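# Move parts from their packs into the open box

## Task

For every part still sitting in its pack, lift it out and push it firmly into the matching pocket of the open box. The carriage and the knob must keep the same side up that they had in their packs. Parts that already sit in box pockets must stay where they are.

## Robot and tools

Robot: two arms, left_arm (carrying a left hand) and right_arm (carrying a right hand). The left hand mirrors the right. Base positions in the scene frame: left_arm (+0.058, +0.510, 0) m, right_arm (-0.011, -0.525, +0.001) m, both almost unrotated. Scene frame: origin at table height midway between the arms, +z up, +x out over the table, left_arm on the +y side. Image left and right do not match arm names.

Frames: printed hand poses, velocities and Hand targets are in each arm's own base frame. The table is described in the scene frame. Commanded offsets run along the axes of that arm's current Hand target. The hand point sits 0.05 m in front of the palm and 0.15 m out from the wrist face. Its +z points along straight fingers, +y out of the palm, and +x across the palm away from the thumb on the right hand, toward the thumb on the left. Straight fingers reach 0.06 to 0.07 m past the point and sit 0.06 m behind it along -y. A wrist bracket on the little-finger side can strike things, and with level fingers the wrist can hang up to 0.11 m (palm down) or 0.23 m (palm up) below the point.

The row: every pose-moving argument is a row of 28 numbers, each in [-1, 1], always covering both arms. Order: left_arm dx, dy, dz, rx, ry, rz; left hand little, ring, middle, index, thumb_bend, thumb_turn, force_limit, speed; then the same 14 for right_arm. The six pose numbers are an offset, not a pose, measured from that arm's Hand target at the start of the action or move, along that target's axes; 1.0 equals 0.6 m or 180 degrees, and rx, ry, rz form one rotation vector. Sending six zeros asks nothing new of an arm. Finger numbers are absolute targets: -1 open/straight, +1 closed/curled; thumb_turn -1 beside the palm, +1 facing the fingers. force_limit maps -1..+1 to about 0..10 N at the fingertip (0..15 N for the two thumb motors). speed rises from near zero at -1 to full at +0.48 and stays full above. No number means unchanged: to keep a hand as is, repeat its last executed eight numbers (or, if none yet, its hand_measured six plus hand_force_limit and hand_speed). For a soft grip close with speed -0.94 or lower. The thumb turned in front plus fingers hold items about 0.035 to 0.065 m thick; thumb tip and index pad can pinch lighter items.

Tools:
- execute_actions(actions, cameras): actions is a list of actions; each action is a table of up to 15 rows, one per 1/30 s step, and a short table repeats its final row up to step 15. Every row in one action counts from that action's starting Hand target, so the same offset sent again moves further. Images appear only when actions is empty or cameras requests them.
- move(target, speed, blend, stop_force, zero, blocking, cameras): target is one row or up to 15 rows, every one an offset from the Hand targets at the move's start (not chained). Straight-line paths, no obstacle avoidance, all arms finish together, capped at 10 s. speed in m/s, 0.002 to 3.6, default 0.25 (turns at twice that in rad/s). blend in m rounds corners in a list; 0 stops at each. stop_force in N (3 to 120, one value for both arms) ends an arm's path when its wrist sensor feels that much push against its motion since the last zero; the arm backs to where it was just before and that becomes its Hand target. With stop_force all rows must share the same hand numbers and blocking=false is refused. Approach contacts slowly (about 0.005 m/s) for gentle presses. zero (default true) rezeroes before the move. blocking=false returns after 0.5 s while the move continues.
- wait(seconds 0 to 3600), stop(), zero_wrist_force(arm: "left_arm" or "right_arm").
- zoom_image(camera, region [x0, y0, x1, y1] in pixels, at most 504 by 504) on the newest image of cam_high, cam_low, cam_work, cam_left_wrist or cam_right_wrist (all 672x504).
- show_instructions() shows reference images; finished_scene() ends the scene for good.

Results: end_effector_position in m, end_effector_quat_wxyz, velocities in m/s and rad/s, all in the arm's base frame; printed poses may be a few cm off. Hand target is the last commanded pose after the controller limits orientation to 32 degrees from measured; the hand often stops short, and a later execute_actions call re-requests it. hand_measured, hand_stopped_by (moving, target, force, stalled, fault) and hand_load_n (N, positive pushing the finger open) follow the six-motor order; a falling load signals a lost grip. Wrist force/torque are in the end effector axes, plus a peak line. A move adds a 'move:' line: done, off_target, moving, held or fault, with limits such as paced or held. MOTOR HOT warns of heating.

Avoid: dropping parts even a few mm, releasing moving parts, anything leaving the table, fast impacts, commanding targets beyond firm contact (stiff arms fault at roughly 150 N or at wrist torque limits near 25.4 N m, stopping the arm 10 s), arms touching each other or one hand gripping the other's fingers, wrists near an arm's own base axis, and long stretched holds that overheat motors. Occasionally a loose object gets nudged by the scene.

Each tool is called after "Emit:" as name(argument=value, ...), one argument or row to a line, values as JSON.

Reference images:

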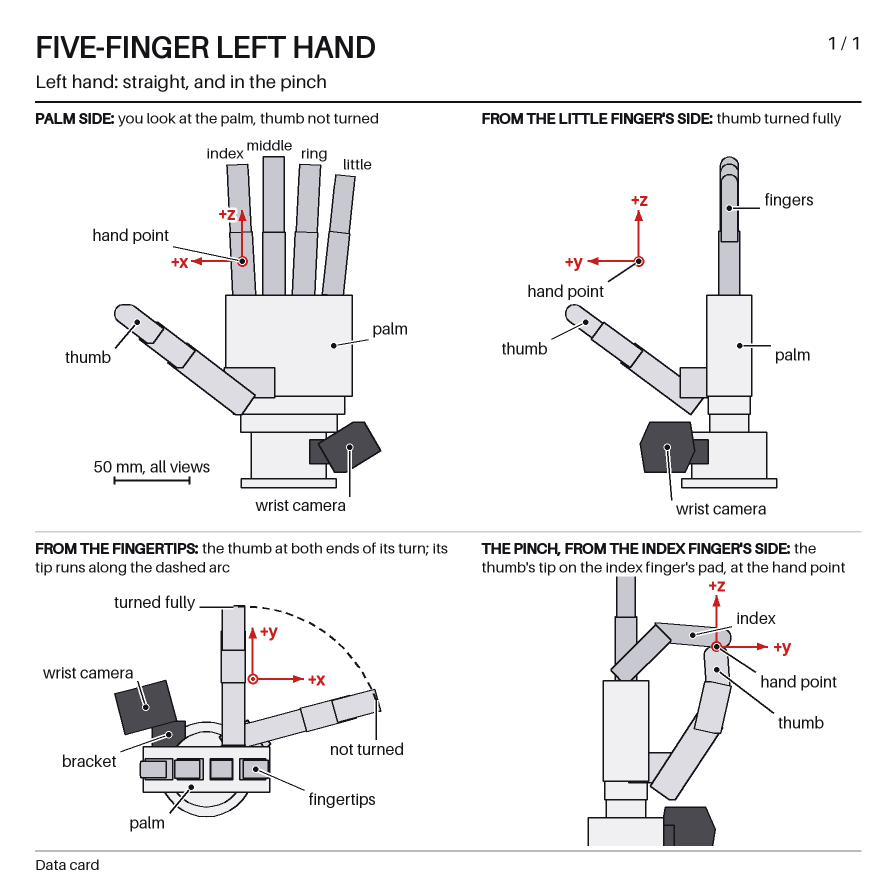

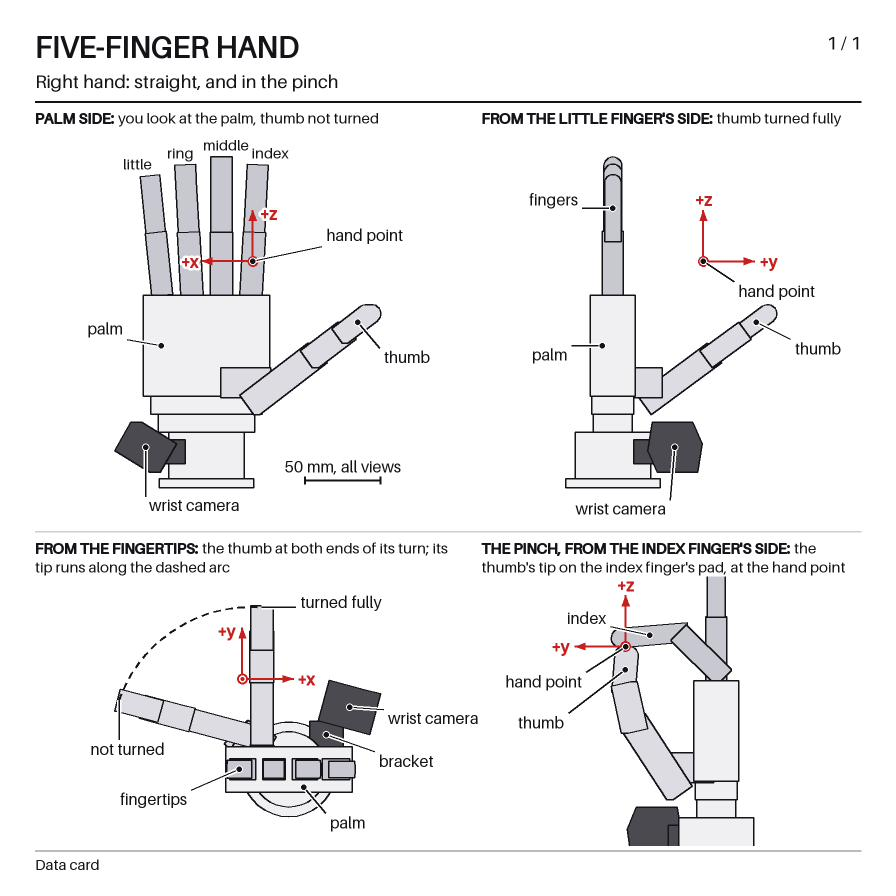

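## Session

Emit:
execute_actions(
  actions=[],
  cameras=["all"],
)

Scene clock: 0.00 s.
left_arm: end_effector_position=(+0.3595, -0.2709, +0.1042) hand_measured=(-1.000, -1.000, -1.000, -1.000, -1.000, -1.000) hand_load_n=(+0.0, +0.0, +0.0, +0.0, +0.0, +0.0) hand_stopped_by=(target, target, target, target, target, target) hand_force_limit=0.00 hand_speed=-0.80 end_effector_quat_wxyz=(-0.359, +0.707, -0.609, -0.031) | right_arm: end_effector_position=(+0.8297, +0.2648, +0.1144) hand_measured=(-1.000, -1.000, -1.000, -1.000, -1.000, -1.000) hand_load_n=(+0.0, +0.0, +0.0, +0.0, +0.0, +0.0) hand_stopped_by=(target, target, target, target, target, target) hand_force_limit=0.00 hand_speed=-0.80 end_effector_quat_wxyz=(+0.535, -0.376, +0.749, +0.104)
Joint positions: left_arm=[2.524 -2.133 -1.511 2.08 -2.307 2.378] | right_arm=[-0.094 -0.598 0.889 0.254 0.897 -2.207]
Joint velocities: within noise
Joint torques (N m): no reading
Wrist force (N): no reading
Wrist torque (N m): no reading
Wrist force, peak (N): no reading
Hand target: left_arm +0.3595, -0.2709, +0.1042; -0.359, +0.707, -0.609, -0.031 | right_arm +0.8297, +0.2648, +0.1144; +0.535, -0.376, +0.749, +0.104

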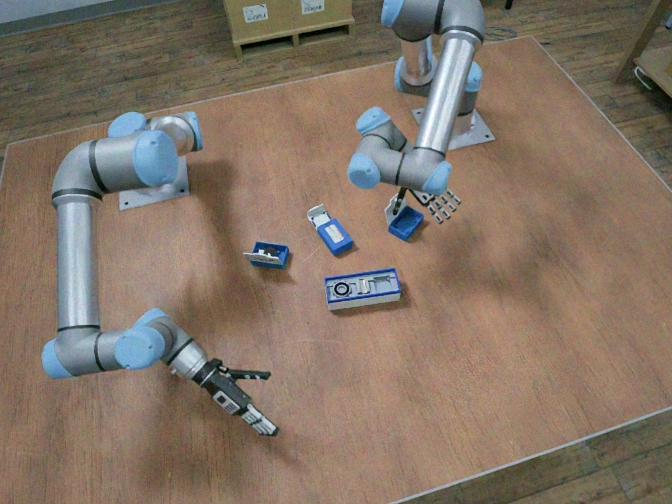

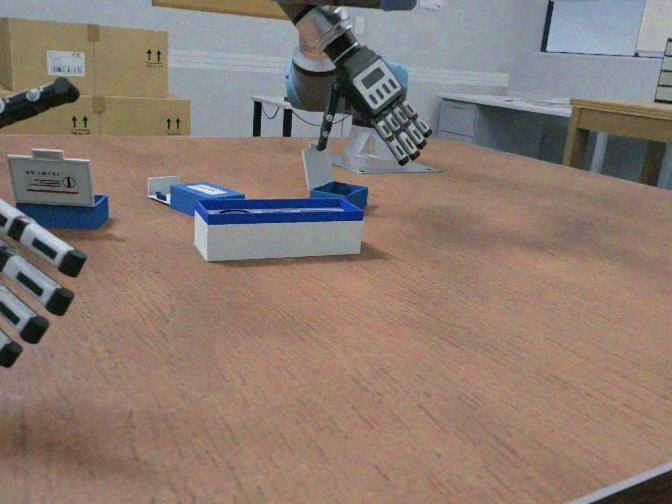

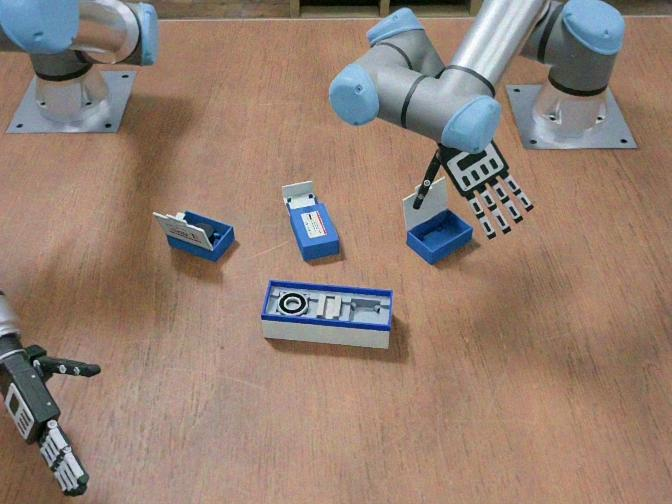

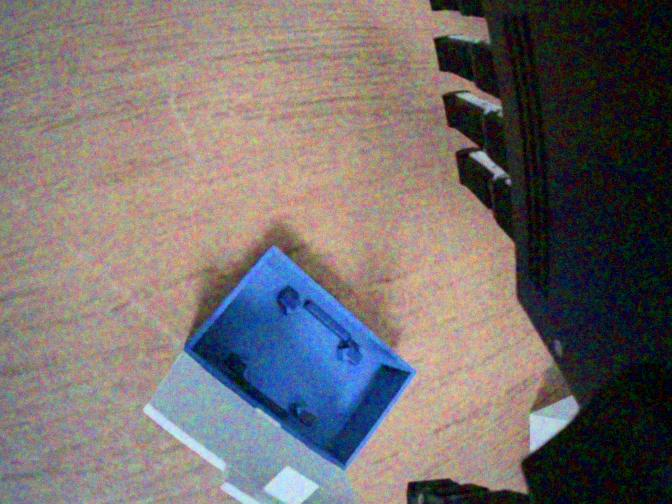

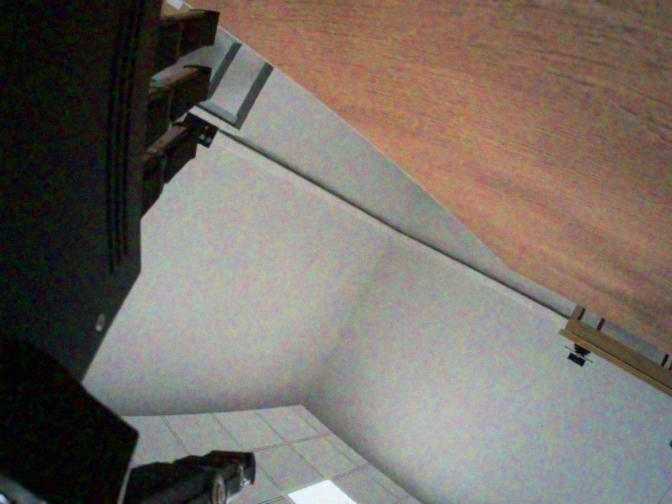

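Emit:
zoom_image(
  camera="cam_work",
  region=[250, 260, 410, 360],
)

Emit:
zoom_image(
  camera="cam_work",
  region=[140, 170, 260, 280],
)

Emit:
zoom_image(
  camera="cam_work",
  region=[270, 170, 350, 270],
)

Emit:
zoom_image(
  camera="cam_work",
  region=[390, 170, 490, 270],
)

Emit:
zoom_image(
  camera="cam_high",
  region=[230, 190, 430, 320],
)

Emit:
zoom_image(
  camera="cam_left_wrist",
  region=[130, 220, 430, 504],
)

Scaled by 3.150 from the camera's image (finer frame: 960x720).

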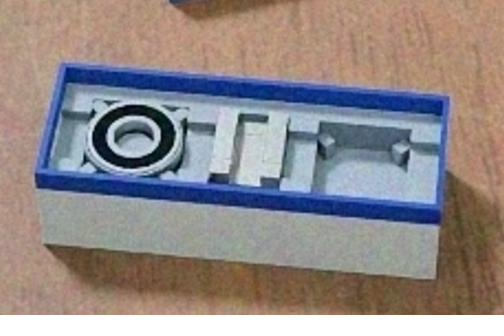

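Scaled by 4.200 from the camera's image (finer frame: 960x720).

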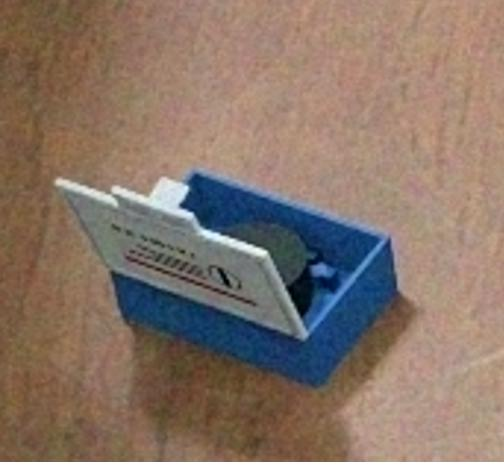

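Scaled by 5.040 from the camera's image (finer frame: 960x720).

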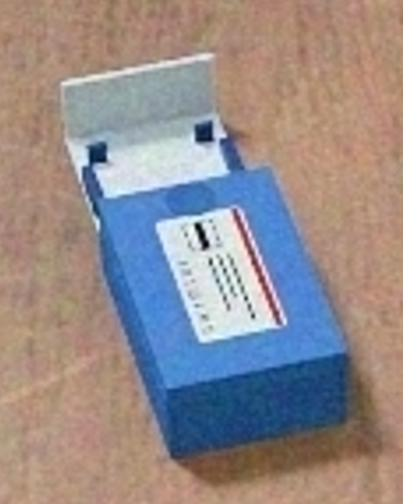

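Scaled by 5.040 from the camera's image (finer frame: 960x720).

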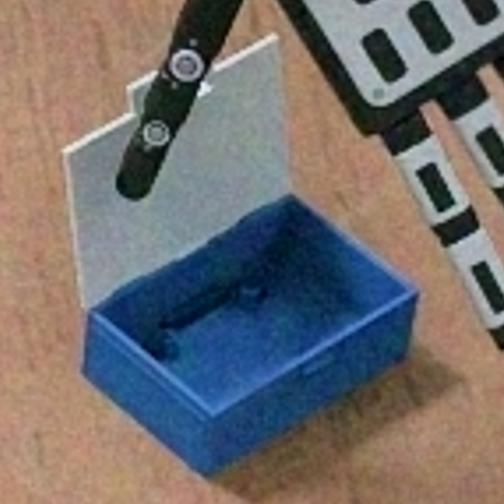

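Scaled by 2.520 from the camera's image (finer frame: 960x720).

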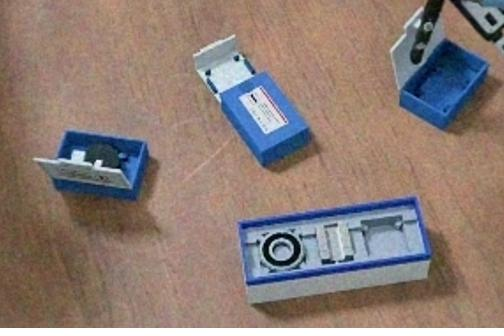

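Scaled by 1.680 from the camera's image (finer frame: 960x720).

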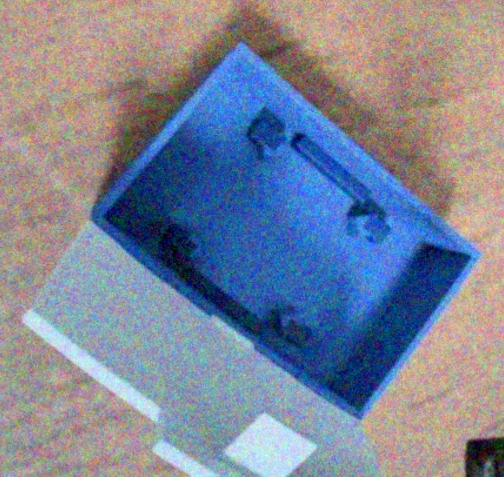

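Emit:
move(
  target=[0.2173,-0.2587,-0.2382,0.0648,0.1824,-0.0188,-1,-1,-1,-1,-1,-1,0,-0.8,-0.0707,0.4593,-0.557,-0.0097,0.2242,-0.270,-1,-1,-1,-1,-1,-1,0,-0.8],
  cameras=["all"],
)

Scene clock: 18.67 s.
left_arm: end_effector_position=(+0.4739, -0.4578, +0.2203) hand_measured=(-1.000, -1.000, -1.000, -1.000, -1.000, -1.000) hand_load_n=(+0.0, +0.0, +0.0, +0.0, +0.0, +0.0) hand_stopped_by=(target, target, target, target, target, target) hand_force_limit=0.00 hand_speed=-0.80 end_effector_quat_wxyz=(-0.242, +0.665, -0.664, +0.241) | right_arm: end_effector_position=(+0.4079, +0.2890, +0.2189) hand_measured=(-1.000, -1.000, -1.000, -1.000, -1.000, -1.000) hand_load_n=(+0.0, +0.0, +0.0, +0.0, +0.0, +0.0) hand_stopped_by=(target, target, target, target, target, target) hand_force_limit=0.00 hand_speed=-0.80 end_effector_quat_wxyz=(-0.242, +0.665, -0.664, +0.242)
Joint positions: left_arm=[2.511 -2.15 -1.021 2.195 -1.96 2.631] | right_arm=[0.374 -1.428 1.614 0.722 1.809 -2.851]
Joint torques (N m): left_arm=[-2.2 52.64 9.6 -1.59 0.24 -1.21] | right_arm=[8.77 -34.45 -35.4 2.24 2.61 -2.2]
Wrist force (N): left_arm=[-0.4 0.8 -0.4] | right_arm=[1.0 0.4 -0.2]
Wrist torque (N m): left_arm=[0.14 0.03 0.07] | right_arm=[0.26 0.14 0.03]
Wrist force, peak (N): left_arm=[-0.7 1.0 -0.6] | right_arm=[0.4 1.3 -1.7]
Hand target: left_arm +0.4738, -0.4579, +0.2203; -0.242, +0.665, -0.664, +0.241 | right_arm +0.4079, +0.2890, +0.2190; -0.242, +0.665, -0.664, +0.242
Off the commanded pose: left_arm 0.000 m, 0 deg | right_arm 0.000 m, 0 deg.
move: done

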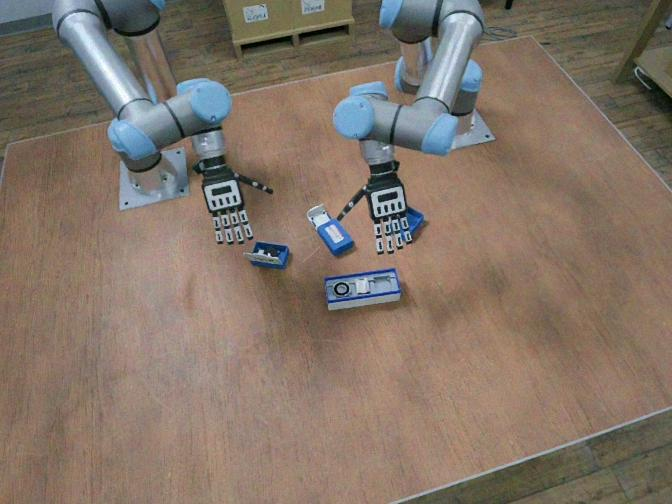

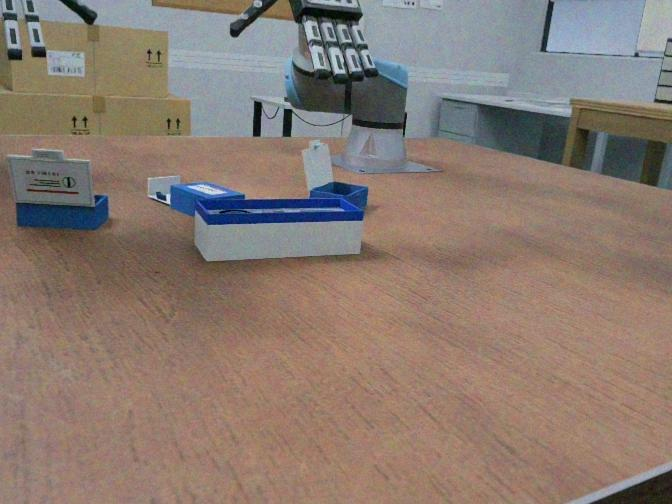

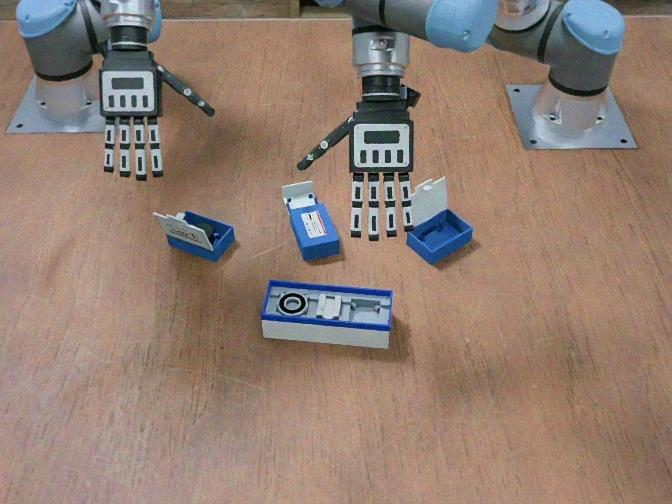

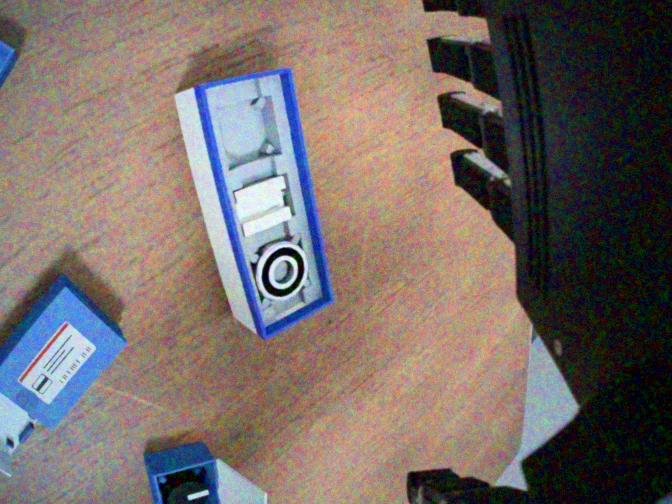

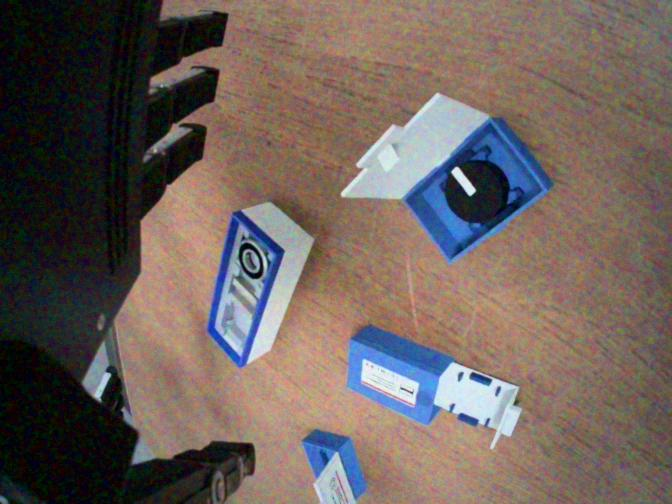

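Emit:
zoom_image(
  camera="cam_right_wrist",
  region=[330, 80, 570, 280],
)

Emit:
zoom_image(
  camera="cam_right_wrist",
  region=[330, 310, 540, 460],
)

Emit:
zoom_image(
  camera="cam_left_wrist",
  region=[150, 50, 370, 350],
)

Emit:
zoom_image(
  camera="cam_left_wrist",
  region=[0, 260, 280, 504],
)

Scaled by 2.100 from the camera's image (finer frame: 960x720).

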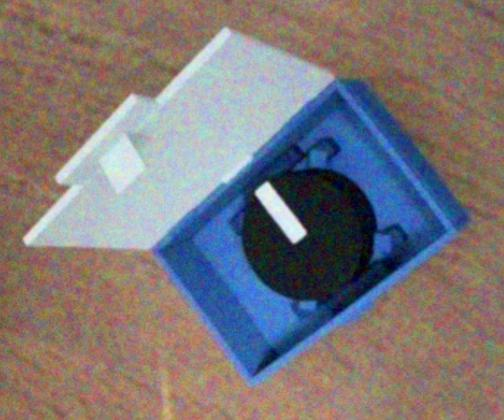

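Scaled by 2.400 from the camera's image (finer frame: 960x720).

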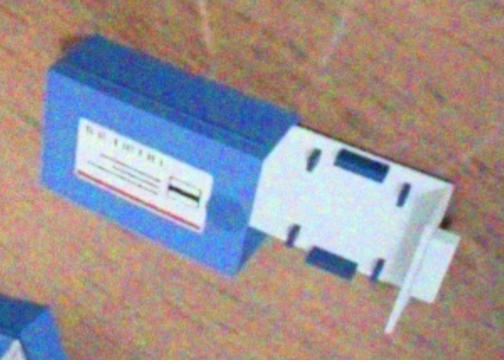

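Scaled by 1.680 from the camera's image (finer frame: 960x720).

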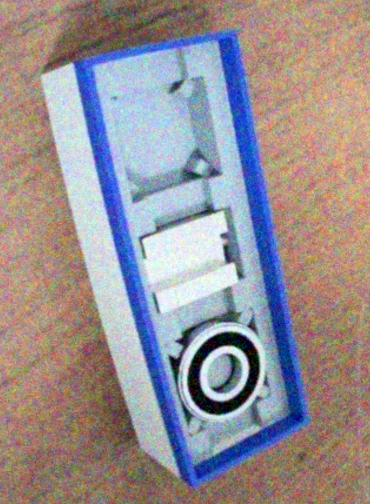

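Scaled by 1.800 from the camera's image (finer frame: 960x720).

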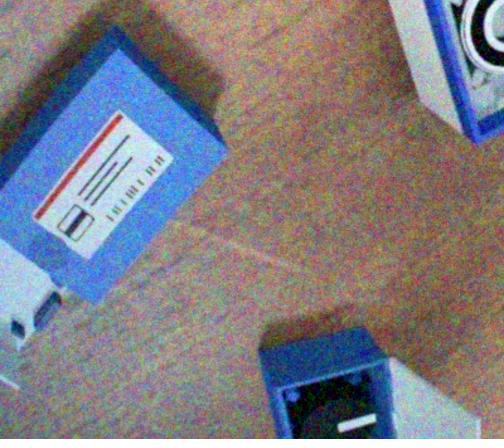

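Emit:
zoom_image(
  camera="cam_work",
  region=[290, 80, 480, 270],
)

Emit:
zoom_image(
  camera="cam_work",
  region=[80, 60, 240, 270],
)

Scaled by 2.653 from the camera's image (finer frame: 960x720).

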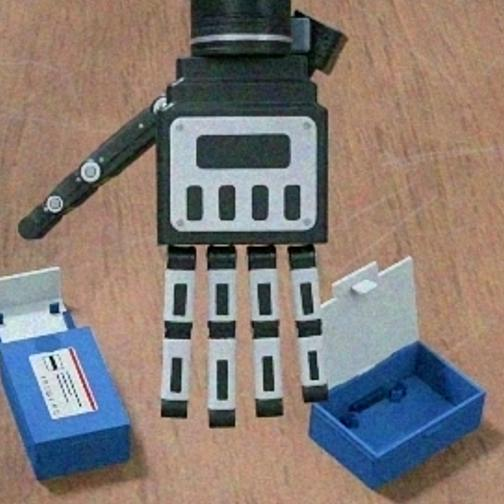

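Scaled by 2.400 from the camera's image (finer frame: 960x720).

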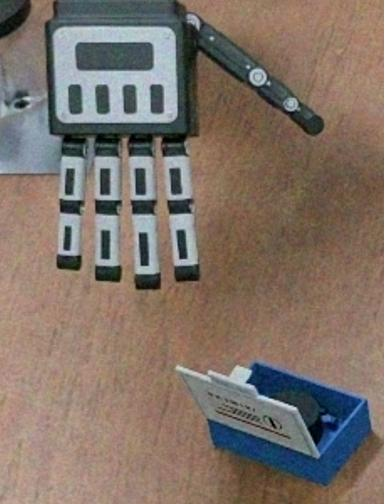

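Emit:
move(
  target=[0.0167,0.0582,0.147,0,0,0,-1,-1,-1,-1,-1,-1,0,-0.8,-0.2833,0.2477,0.0098,0,0,0,-1,-1,-1,-1,-1,-1,0,-0.8],
  cameras=["cam_left_wrist","cam_right_wrist","cam_work"],
)

Scene clock: 23.83 s.
left_arm: end_effector_position=(+0.5037, -0.4678, +0.1302) hand_measured=(-1.000, -1.000, -1.000, -1.000, -1.000, -1.000) hand_load_n=(+0.0, +0.0, +0.0, +0.0, +0.0, +0.0) hand_stopped_by=(target, target, target, target, target, target) hand_force_limit=0.00 hand_speed=-0.80 end_effector_quat_wxyz=(-0.242, +0.665, -0.664, +0.241) | right_arm: end_effector_position=(+0.2978, +0.4587, +0.1188) hand_measured=(-1.000, -1.000, -1.000, -1.000, -1.000, -1.000) hand_load_n=(+0.5, -0.5, +0.0, +0.0, +0.0, +0.0) hand_stopped_by=(target, target, target, target, target, target) hand_force_limit=0.00 hand_speed=-0.80 end_effector_quat_wxyz=(-0.242, +0.665, -0.664, +0.242)
Joint positions: left_arm=[2.528 -2.251 -1.085 2.366 -1.951 2.646] | right_arm=[0.877 -1.151 1.555 0.674 2.088 -2.4]
Joint torques (N m): left_arm=[-7.39 51.65 34.98 -0.23 -1.57 -1] | right_arm=[9.56 -29.4 -4.85 0.18 0.32 1.92]
Wrist force (N): left_arm=[-0.3 0.9 -0.3] | right_arm=[1.1 0.3 -0.1]
Wrist torque (N m): left_arm=[0.14 0.02 -0.05] | right_arm=[0.23 0.12 0.12]
Wrist force, peak (N): left_arm=[-0.2 1.4 0.5] | right_arm=[2.3 -1.2 -0.2]
Hand target: left_arm +0.5037, -0.4678, +0.1303; -0.242, +0.665, -0.664, +0.241 | right_arm +0.2977, +0.4587, +0.1187; -0.242, +0.665, -0.664, +0.242
Off the commanded pose: left_arm 0.000 m, 0 deg | right_arm 0.000 m, 0 deg.
move: done
Images, in order (width x height): cam_work 672x504, cam_left_wrist 672x504, cam_right_wrist 672x504.

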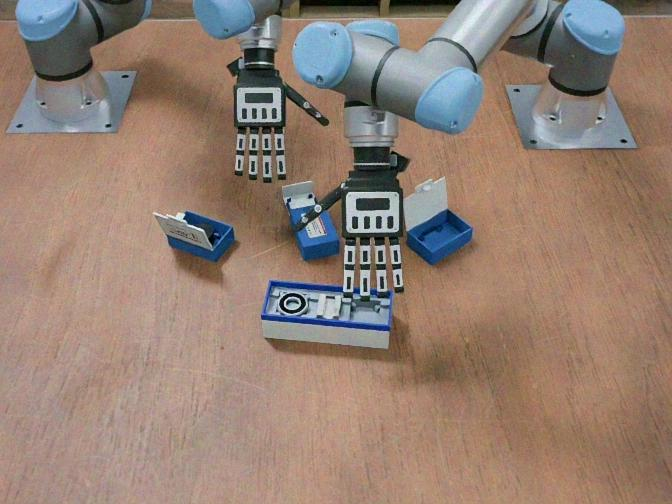

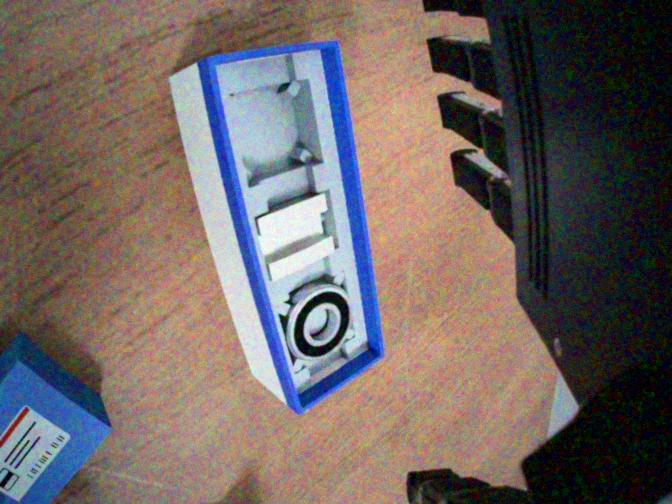

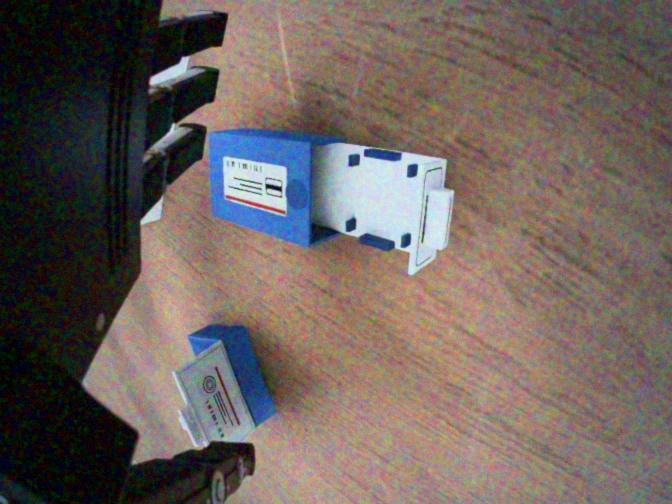

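Emit:
zoom_image(
  camera="cam_right_wrist",
  region=[200, 110, 470, 290],
)

Emit:
zoom_image(
  camera="cam_left_wrist",
  region=[160, 30, 400, 230],
)

Emit:
zoom_image(
  camera="cam_left_wrist",
  region=[200, 180, 400, 420],
)

Emit:
zoom_image(
  camera="cam_right_wrist",
  region=[150, 310, 300, 460],
)

Scaled by 1.867 from the camera's image (finer frame: 960x720).

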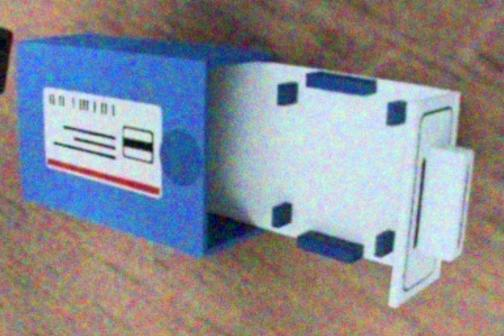

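Scaled by 2.100 from the camera's image (finer frame: 960x720).

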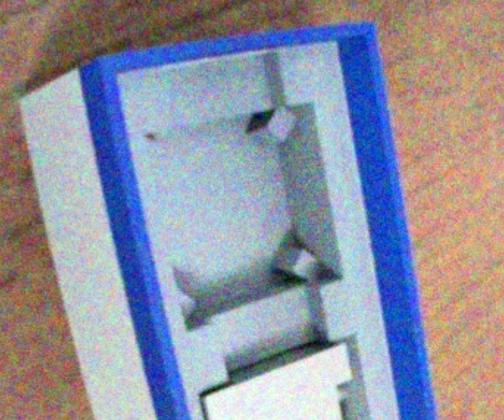

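Scaled by 2.100 from the camera's image (finer frame: 960x720).

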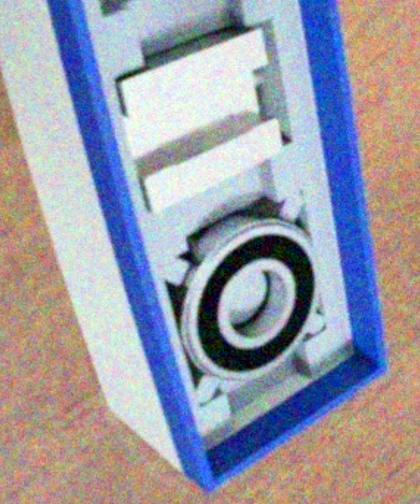

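Scaled by 3.360 from the camera's image (finer frame: 960x720).

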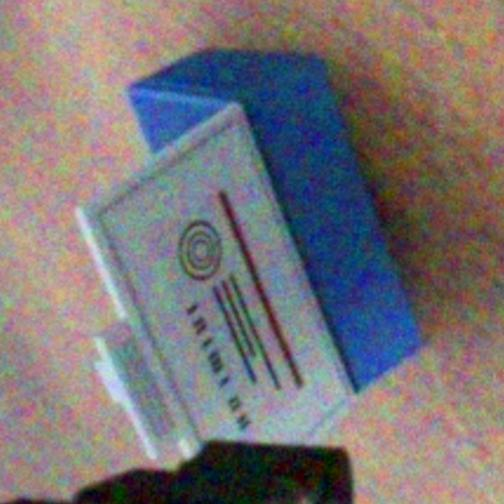

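Emit:
execute_actions(
  actions=[],
  cameras=["all"],
)

Emit:
zoom_image(
  camera="cam_work",
  region=[150, 200, 240, 267],
)

Emit:
zoom_image(
  camera="cam_low",
  region=[0, 140, 120, 240],
)

Emit:
zoom_image(
  camera="cam_high",
  region=[235, 230, 295, 280],
)

Scene clock: 26.83 s.
left_arm: end_effector_position=(+0.5037, -0.4678, +0.1303) hand_measured=(-1.000, -1.000, -1.000, -1.000, -1.000, -1.000) hand_load_n=(+0.0, +0.0, +0.0, +0.0, +0.0, +0.0) hand_stopped_by=(target, target, target, target, target, target) hand_force_limit=0.00 hand_speed=-0.80 end_effector_quat_wxyz=(-0.242, +0.665, -0.664, +0.241) | right_arm: end_effector_position=(+0.2977, +0.4587, +0.1187) hand_measured=(-1.000, -1.000, -1.000, -1.000, -1.000, -1.000) hand_load_n=(+0.0, +0.0, +0.0, +0.0, +0.0, -0.5) hand_stopped_by=(target, target, target, target, target, target) hand_force_limit=0.00 hand_speed=-0.80 end_effector_quat_wxyz=(-0.242, +0.665, -0.664, +0.242)
Joint positions: left_arm=[2.528 -2.251 -1.085 2.366 -1.951 2.646] | right_arm=[0.877 -1.151 1.555 0.674 2.088 -2.399]
Joint velocities: within noise
Joint torques (N m): left_arm=[-8.66 54.79 35.67 0.21 -1.91 -0.96] | right_arm=[7.86 -30.53 -3.01 -0.01 2.79 2.2]
Wrist force (N): left_arm=[-0.4 0.9 -0.4] | right_arm=[1.1 0.3 0.0]
Wrist torque (N m): left_arm=[0.15 0.03 -0.05] | right_arm=[0.22 0.13 0.10]
Wrist force, peak (N): left_arm=[-0.5 1.1 -0.6] | right_arm=[1.5 0.2 -0.2]
Hand target: left_arm +0.5037, -0.4678, +0.1303; -0.242, +0.665, -0.664, +0.241 | right_arm +0.2977, +0.4587, +0.1187; -0.242, +0.665, -0.664, +0.242
Off the commanded pose: left_arm 0.000 m, 0 deg | right_arm 0.000 m, 0 deg.

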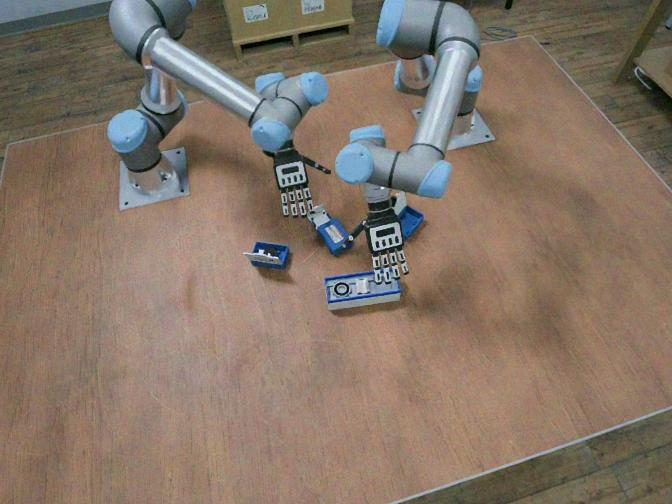

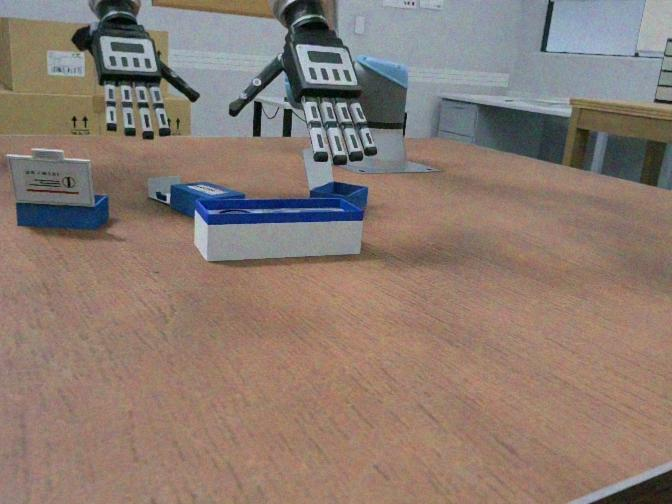

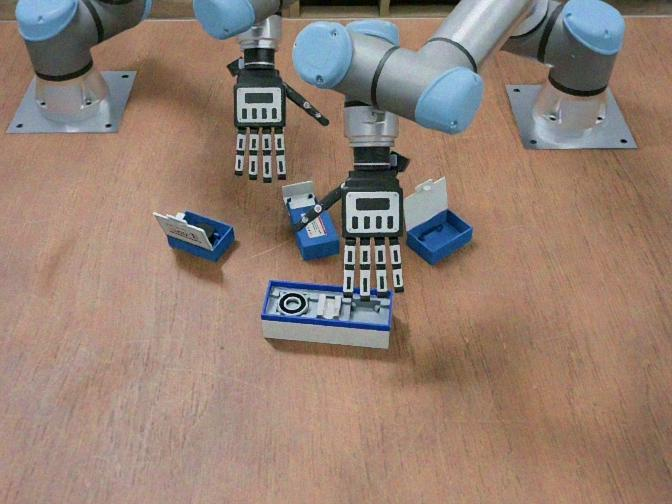

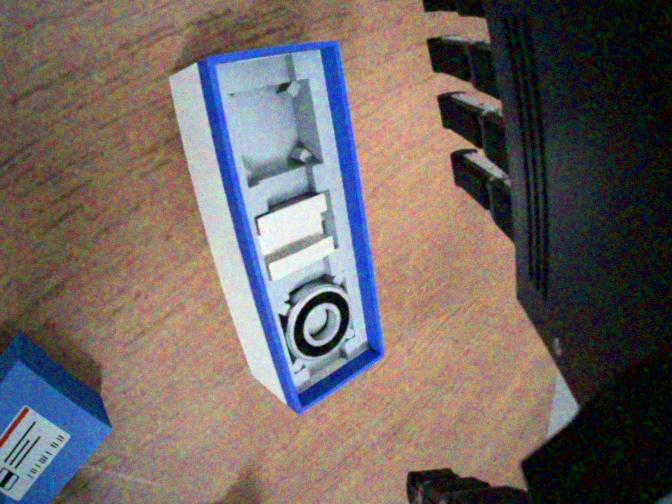

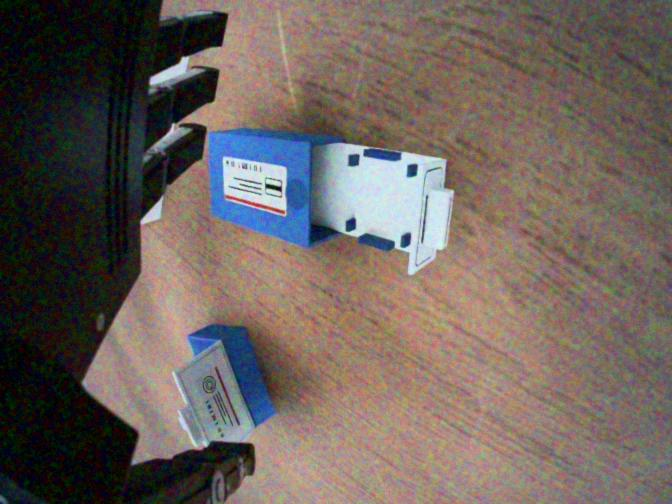

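Scaled by 5.600 from the camera's image (finer frame: 960x720).

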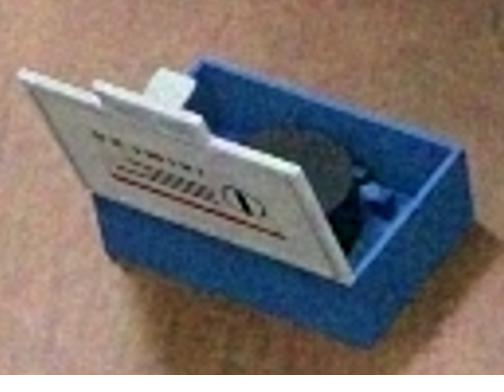

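Scaled by 4.200 from the camera's image (finer frame: 960x720).

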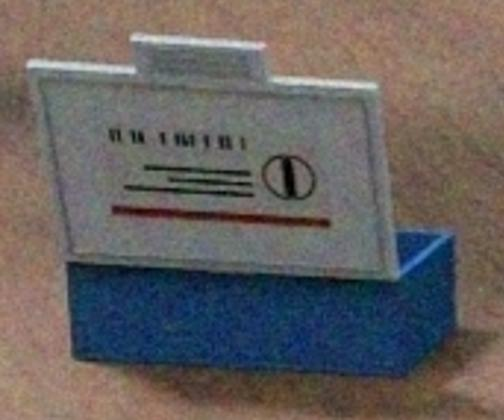

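Scaled by 8.400 from the camera's image (finer frame: 960x720).

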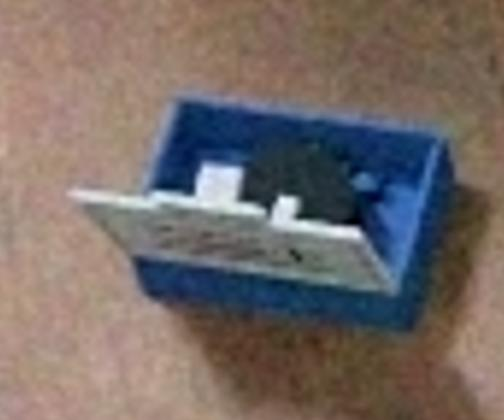

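Emit:
move(
  target=[0.0167,-0.0625,0.133,0,0,0,-1,-1,-1,-1,-1,-1,0,-0.8,0,0,0,0,0,0,-1,-1,-1,-1,-1,-1,0,-0.8],
  cameras=["cam_left_wrist"],
)

Emit:
zoom_image(
  camera="cam_left_wrist",
  region=[250, 60, 500, 340],
)

Scene clock: 29.30 s.
left_arm: end_effector_position=(+0.5837, -0.4778, +0.0932) hand_measured=(-1.000, -1.000, -1.000, -1.000, -1.000, -1.000) hand_load_n=(+0.0, +0.0, +0.0, +0.0, +0.0, +0.0) hand_stopped_by=(target, target, target, target, target, target) hand_force_limit=0.00 hand_speed=-0.80 end_effector_quat_wxyz=(-0.242, +0.665, -0.664, +0.241) | right_arm: end_effector_position=(+0.2977, +0.4587, +0.1187) hand_measured=(-1.000, -1.000, -1.000, -1.000, -1.000, -1.000) hand_load_n=(+0.0, +0.0, +0.0, +0.0, +0.0, -0.5) hand_stopped_by=(target, target, target, target, target, target) hand_force_limit=0.00 hand_speed=-0.80 end_effector_quat_wxyz=(-0.242, +0.665, -0.664, +0.242)
Joint positions: left_arm=[2.587 -2.448 -0.829 2.325 -1.917 2.698] | right_arm=[0.877 -1.151 1.555 0.674 2.088 -2.399]
Joint torques (N m): left_arm=[-0.09 40.75 33.92 -0.67 -0.21 0.43] | right_arm=[7.63 -30.59 -3.87 0.22 2.8 2.29]
Wrist force (N): left_arm=[-0.1 0.6 -0.3] | right_arm=[1.2 0.1 -0.3]
Wrist torque (N m): left_arm=[0.08 0.00 0.15] | right_arm=[0.22 0.11 0.10]
Wrist force, peak (N): left_arm=[-0.4 1.8 -2.4] | right_arm=[1.4 0.2 -0.2]
Hand target: left_arm +0.5837, -0.4778, +0.0933; -0.242, +0.665, -0.664, +0.241 | right_arm +0.2977, +0.4587, +0.1187; -0.242, +0.665, -0.664, +0.242
Off the commanded pose: left_arm 0.000 m, 0 deg | right_arm 0.000 m, 0 deg.
move: done

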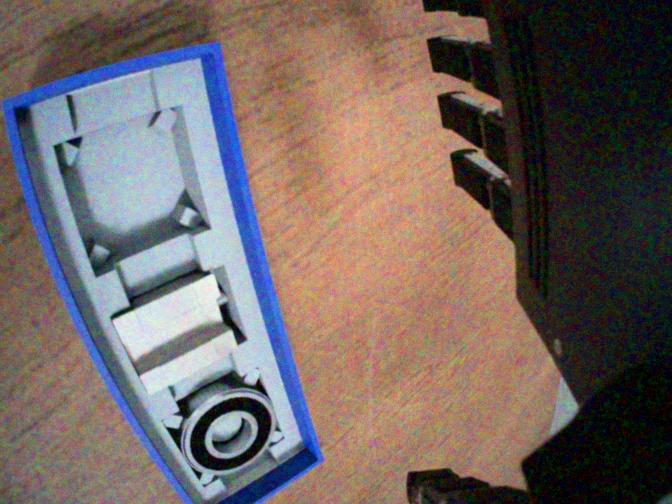

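Scaled by 1.800 from the camera's image (finer frame: 960x720).

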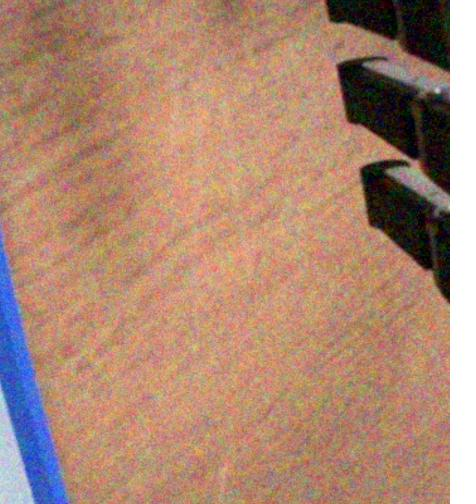

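Emit:
zoom_image(
  camera="cam_left_wrist",
  region=[0, 30, 260, 290],
)

Emit:
zoom_image(
  camera="cam_left_wrist",
  region=[80, 230, 340, 490],
)

Scaled by 1.938 from the camera's image (finer frame: 960x720).

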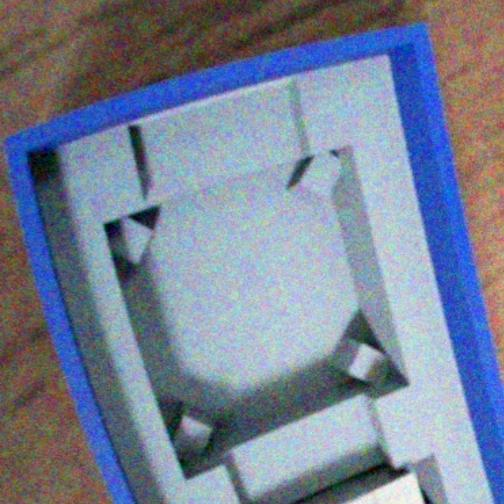

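Scaled by 1.938 from the camera's image (finer frame: 960x720).

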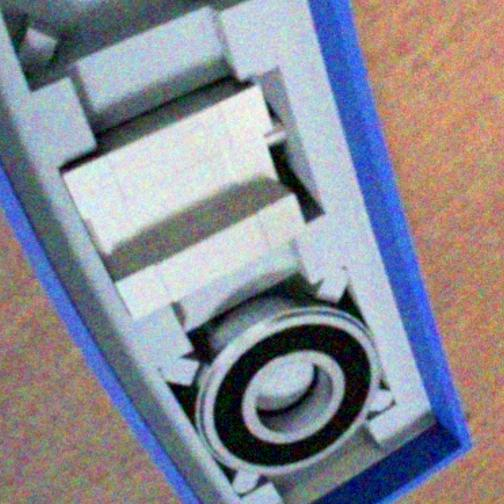

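Emit:
move(
  target=[
    [-0.45,0.1032,-0.3696,0,0,0,-1,-1,-1,-1,-1,-1,0,-0.8,0,-0.1929,-0.2298,0,0,0,-1,-1,-1,-0.12,-0.7,1,-0.2,0],
    [-0.45,0.1032,-0.3696,0,0,0,-1,-1,-1,-1,-1,-1,0,-0.8,0.2448,-0.3533,-0.0958,0.0620,0.4204,0.3818,-1,-1,-1,-0.12,-0.7,1,-0.2,0],
  ],
  blend=[0.03, 0],
  cameras=["cam_work","cam_high","cam_right_wrist"],
)

Scene clock: 36.23 s.
left_arm: end_effector_position=(+0.3937, -0.2080, +0.2236) hand_measured=(-1.000, -1.000, -1.000, -1.000, -1.000, -1.000) hand_load_n=(+0.0, +0.0, +0.0, +0.0, +0.0, +0.0) hand_stopped_by=(target, target, target, target, target, target) hand_force_limit=0.00 hand_speed=-0.80 end_effector_quat_wxyz=(-0.242, +0.665, -0.664, +0.241) | right_arm: end_effector_position=(+0.3581, +0.3883, +0.2991) hand_measured=(-1.000, -1.000, -1.000, -0.120, -0.700, +1.000) hand_load_n=(+0.0, +0.0, +0.0, +0.0, +0.0, +0.0) hand_stopped_by=(target, target, target, target, target, target) hand_force_limit=-0.20 hand_speed=0.00 end_effector_quat_wxyz=(+0.114, -0.333, +0.852, -0.387)
Joint positions: left_arm=[2.99 -1.555 -1.765 2.442 -1.669 3.025] | right_arm=[0.848 -0.982 1.038 1.717 2.383 -1.381]
Joint torques (N m): left_arm=[10.16 27.93 35.59 -1.51 0.97 0.69] | right_arm=[-5.95 -37.81 -3.66 3.35 2.11 1.38]
Wrist force (N): left_arm=[-0.3 0.8 -0.3] | right_arm=[1.2 0.3 0.1]
Wrist torque (N m): left_arm=[0.13 0.01 0.14] | right_arm=[0.27 0.13 0.08]
Wrist force, peak (N): left_arm=[-1.2 1.1 -0.9] | right_arm=[1.3 1.2 0.9]
Hand target: left_arm +0.3937, -0.2080, +0.2236; -0.242, +0.665, -0.664, +0.241 | right_arm +0.3581, +0.3883, +0.2990; +0.114, -0.333, +0.852, -0.387 (not the last commanded pose)
Off the commanded pose: left_arm 0.000 m, 0 deg | right_arm 0.100 m, 53 deg.
move: held (right_arm; a check stopped the path); path passed 1 of 2 targets; limits=held
pose unreachable (right arm): on one or more control steps of this call, first in action 0 (counted from 0), this arm could not follow its commanded pose, so it was not sent that pose on those steps. It may still have moved: this result reports where it is.
cause: moving toward the commanded pose would bring two parts of the arm too close to each other (joints 4 (wrist 1) to 6 (wrist 3) lie between them).
Images, in order (width x height): cam_high 672x504, cam_work 672x504, cam_right_wrist 672x504.

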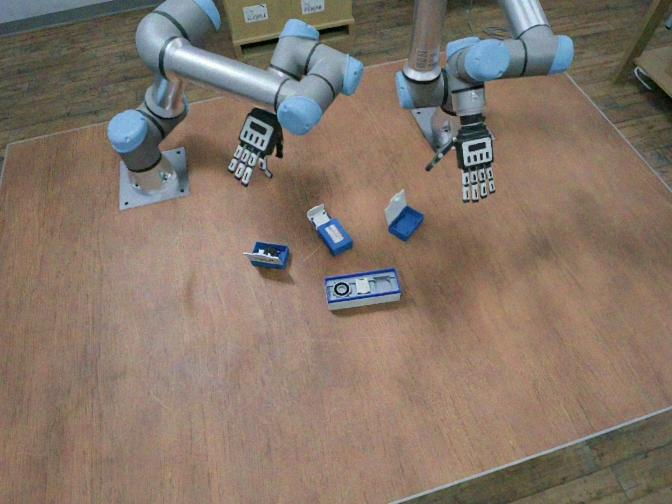

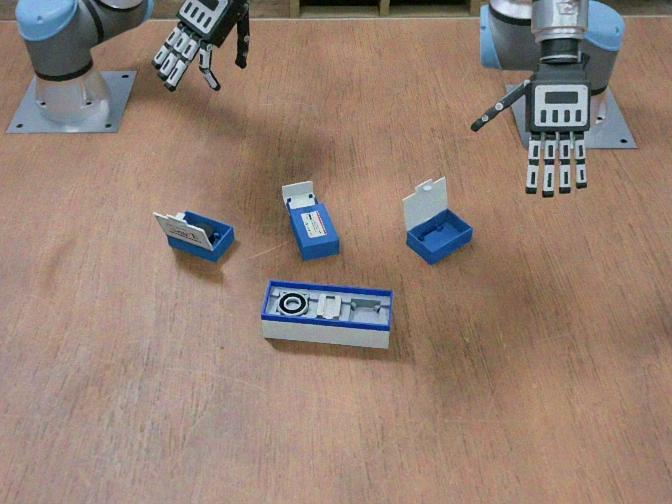

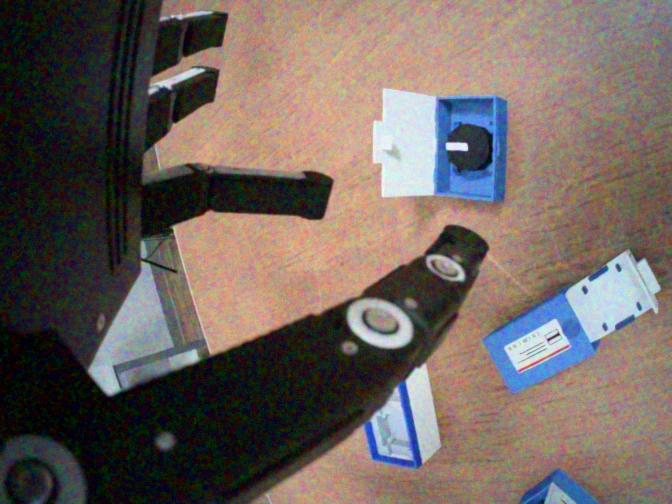

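Emit:
zoom_image(
  camera="cam_right_wrist",
  region=[360, 70, 530, 220],
)

Scaled by 2.965 from the camera's image (finer frame: 960x720).

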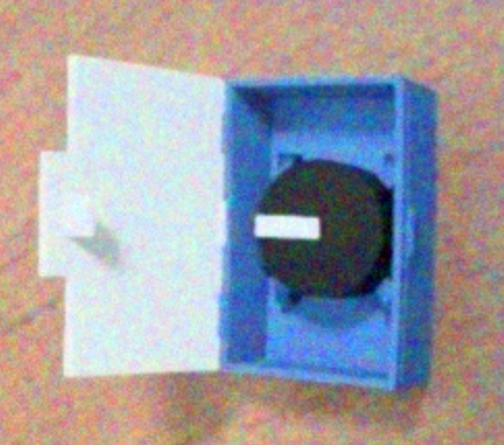

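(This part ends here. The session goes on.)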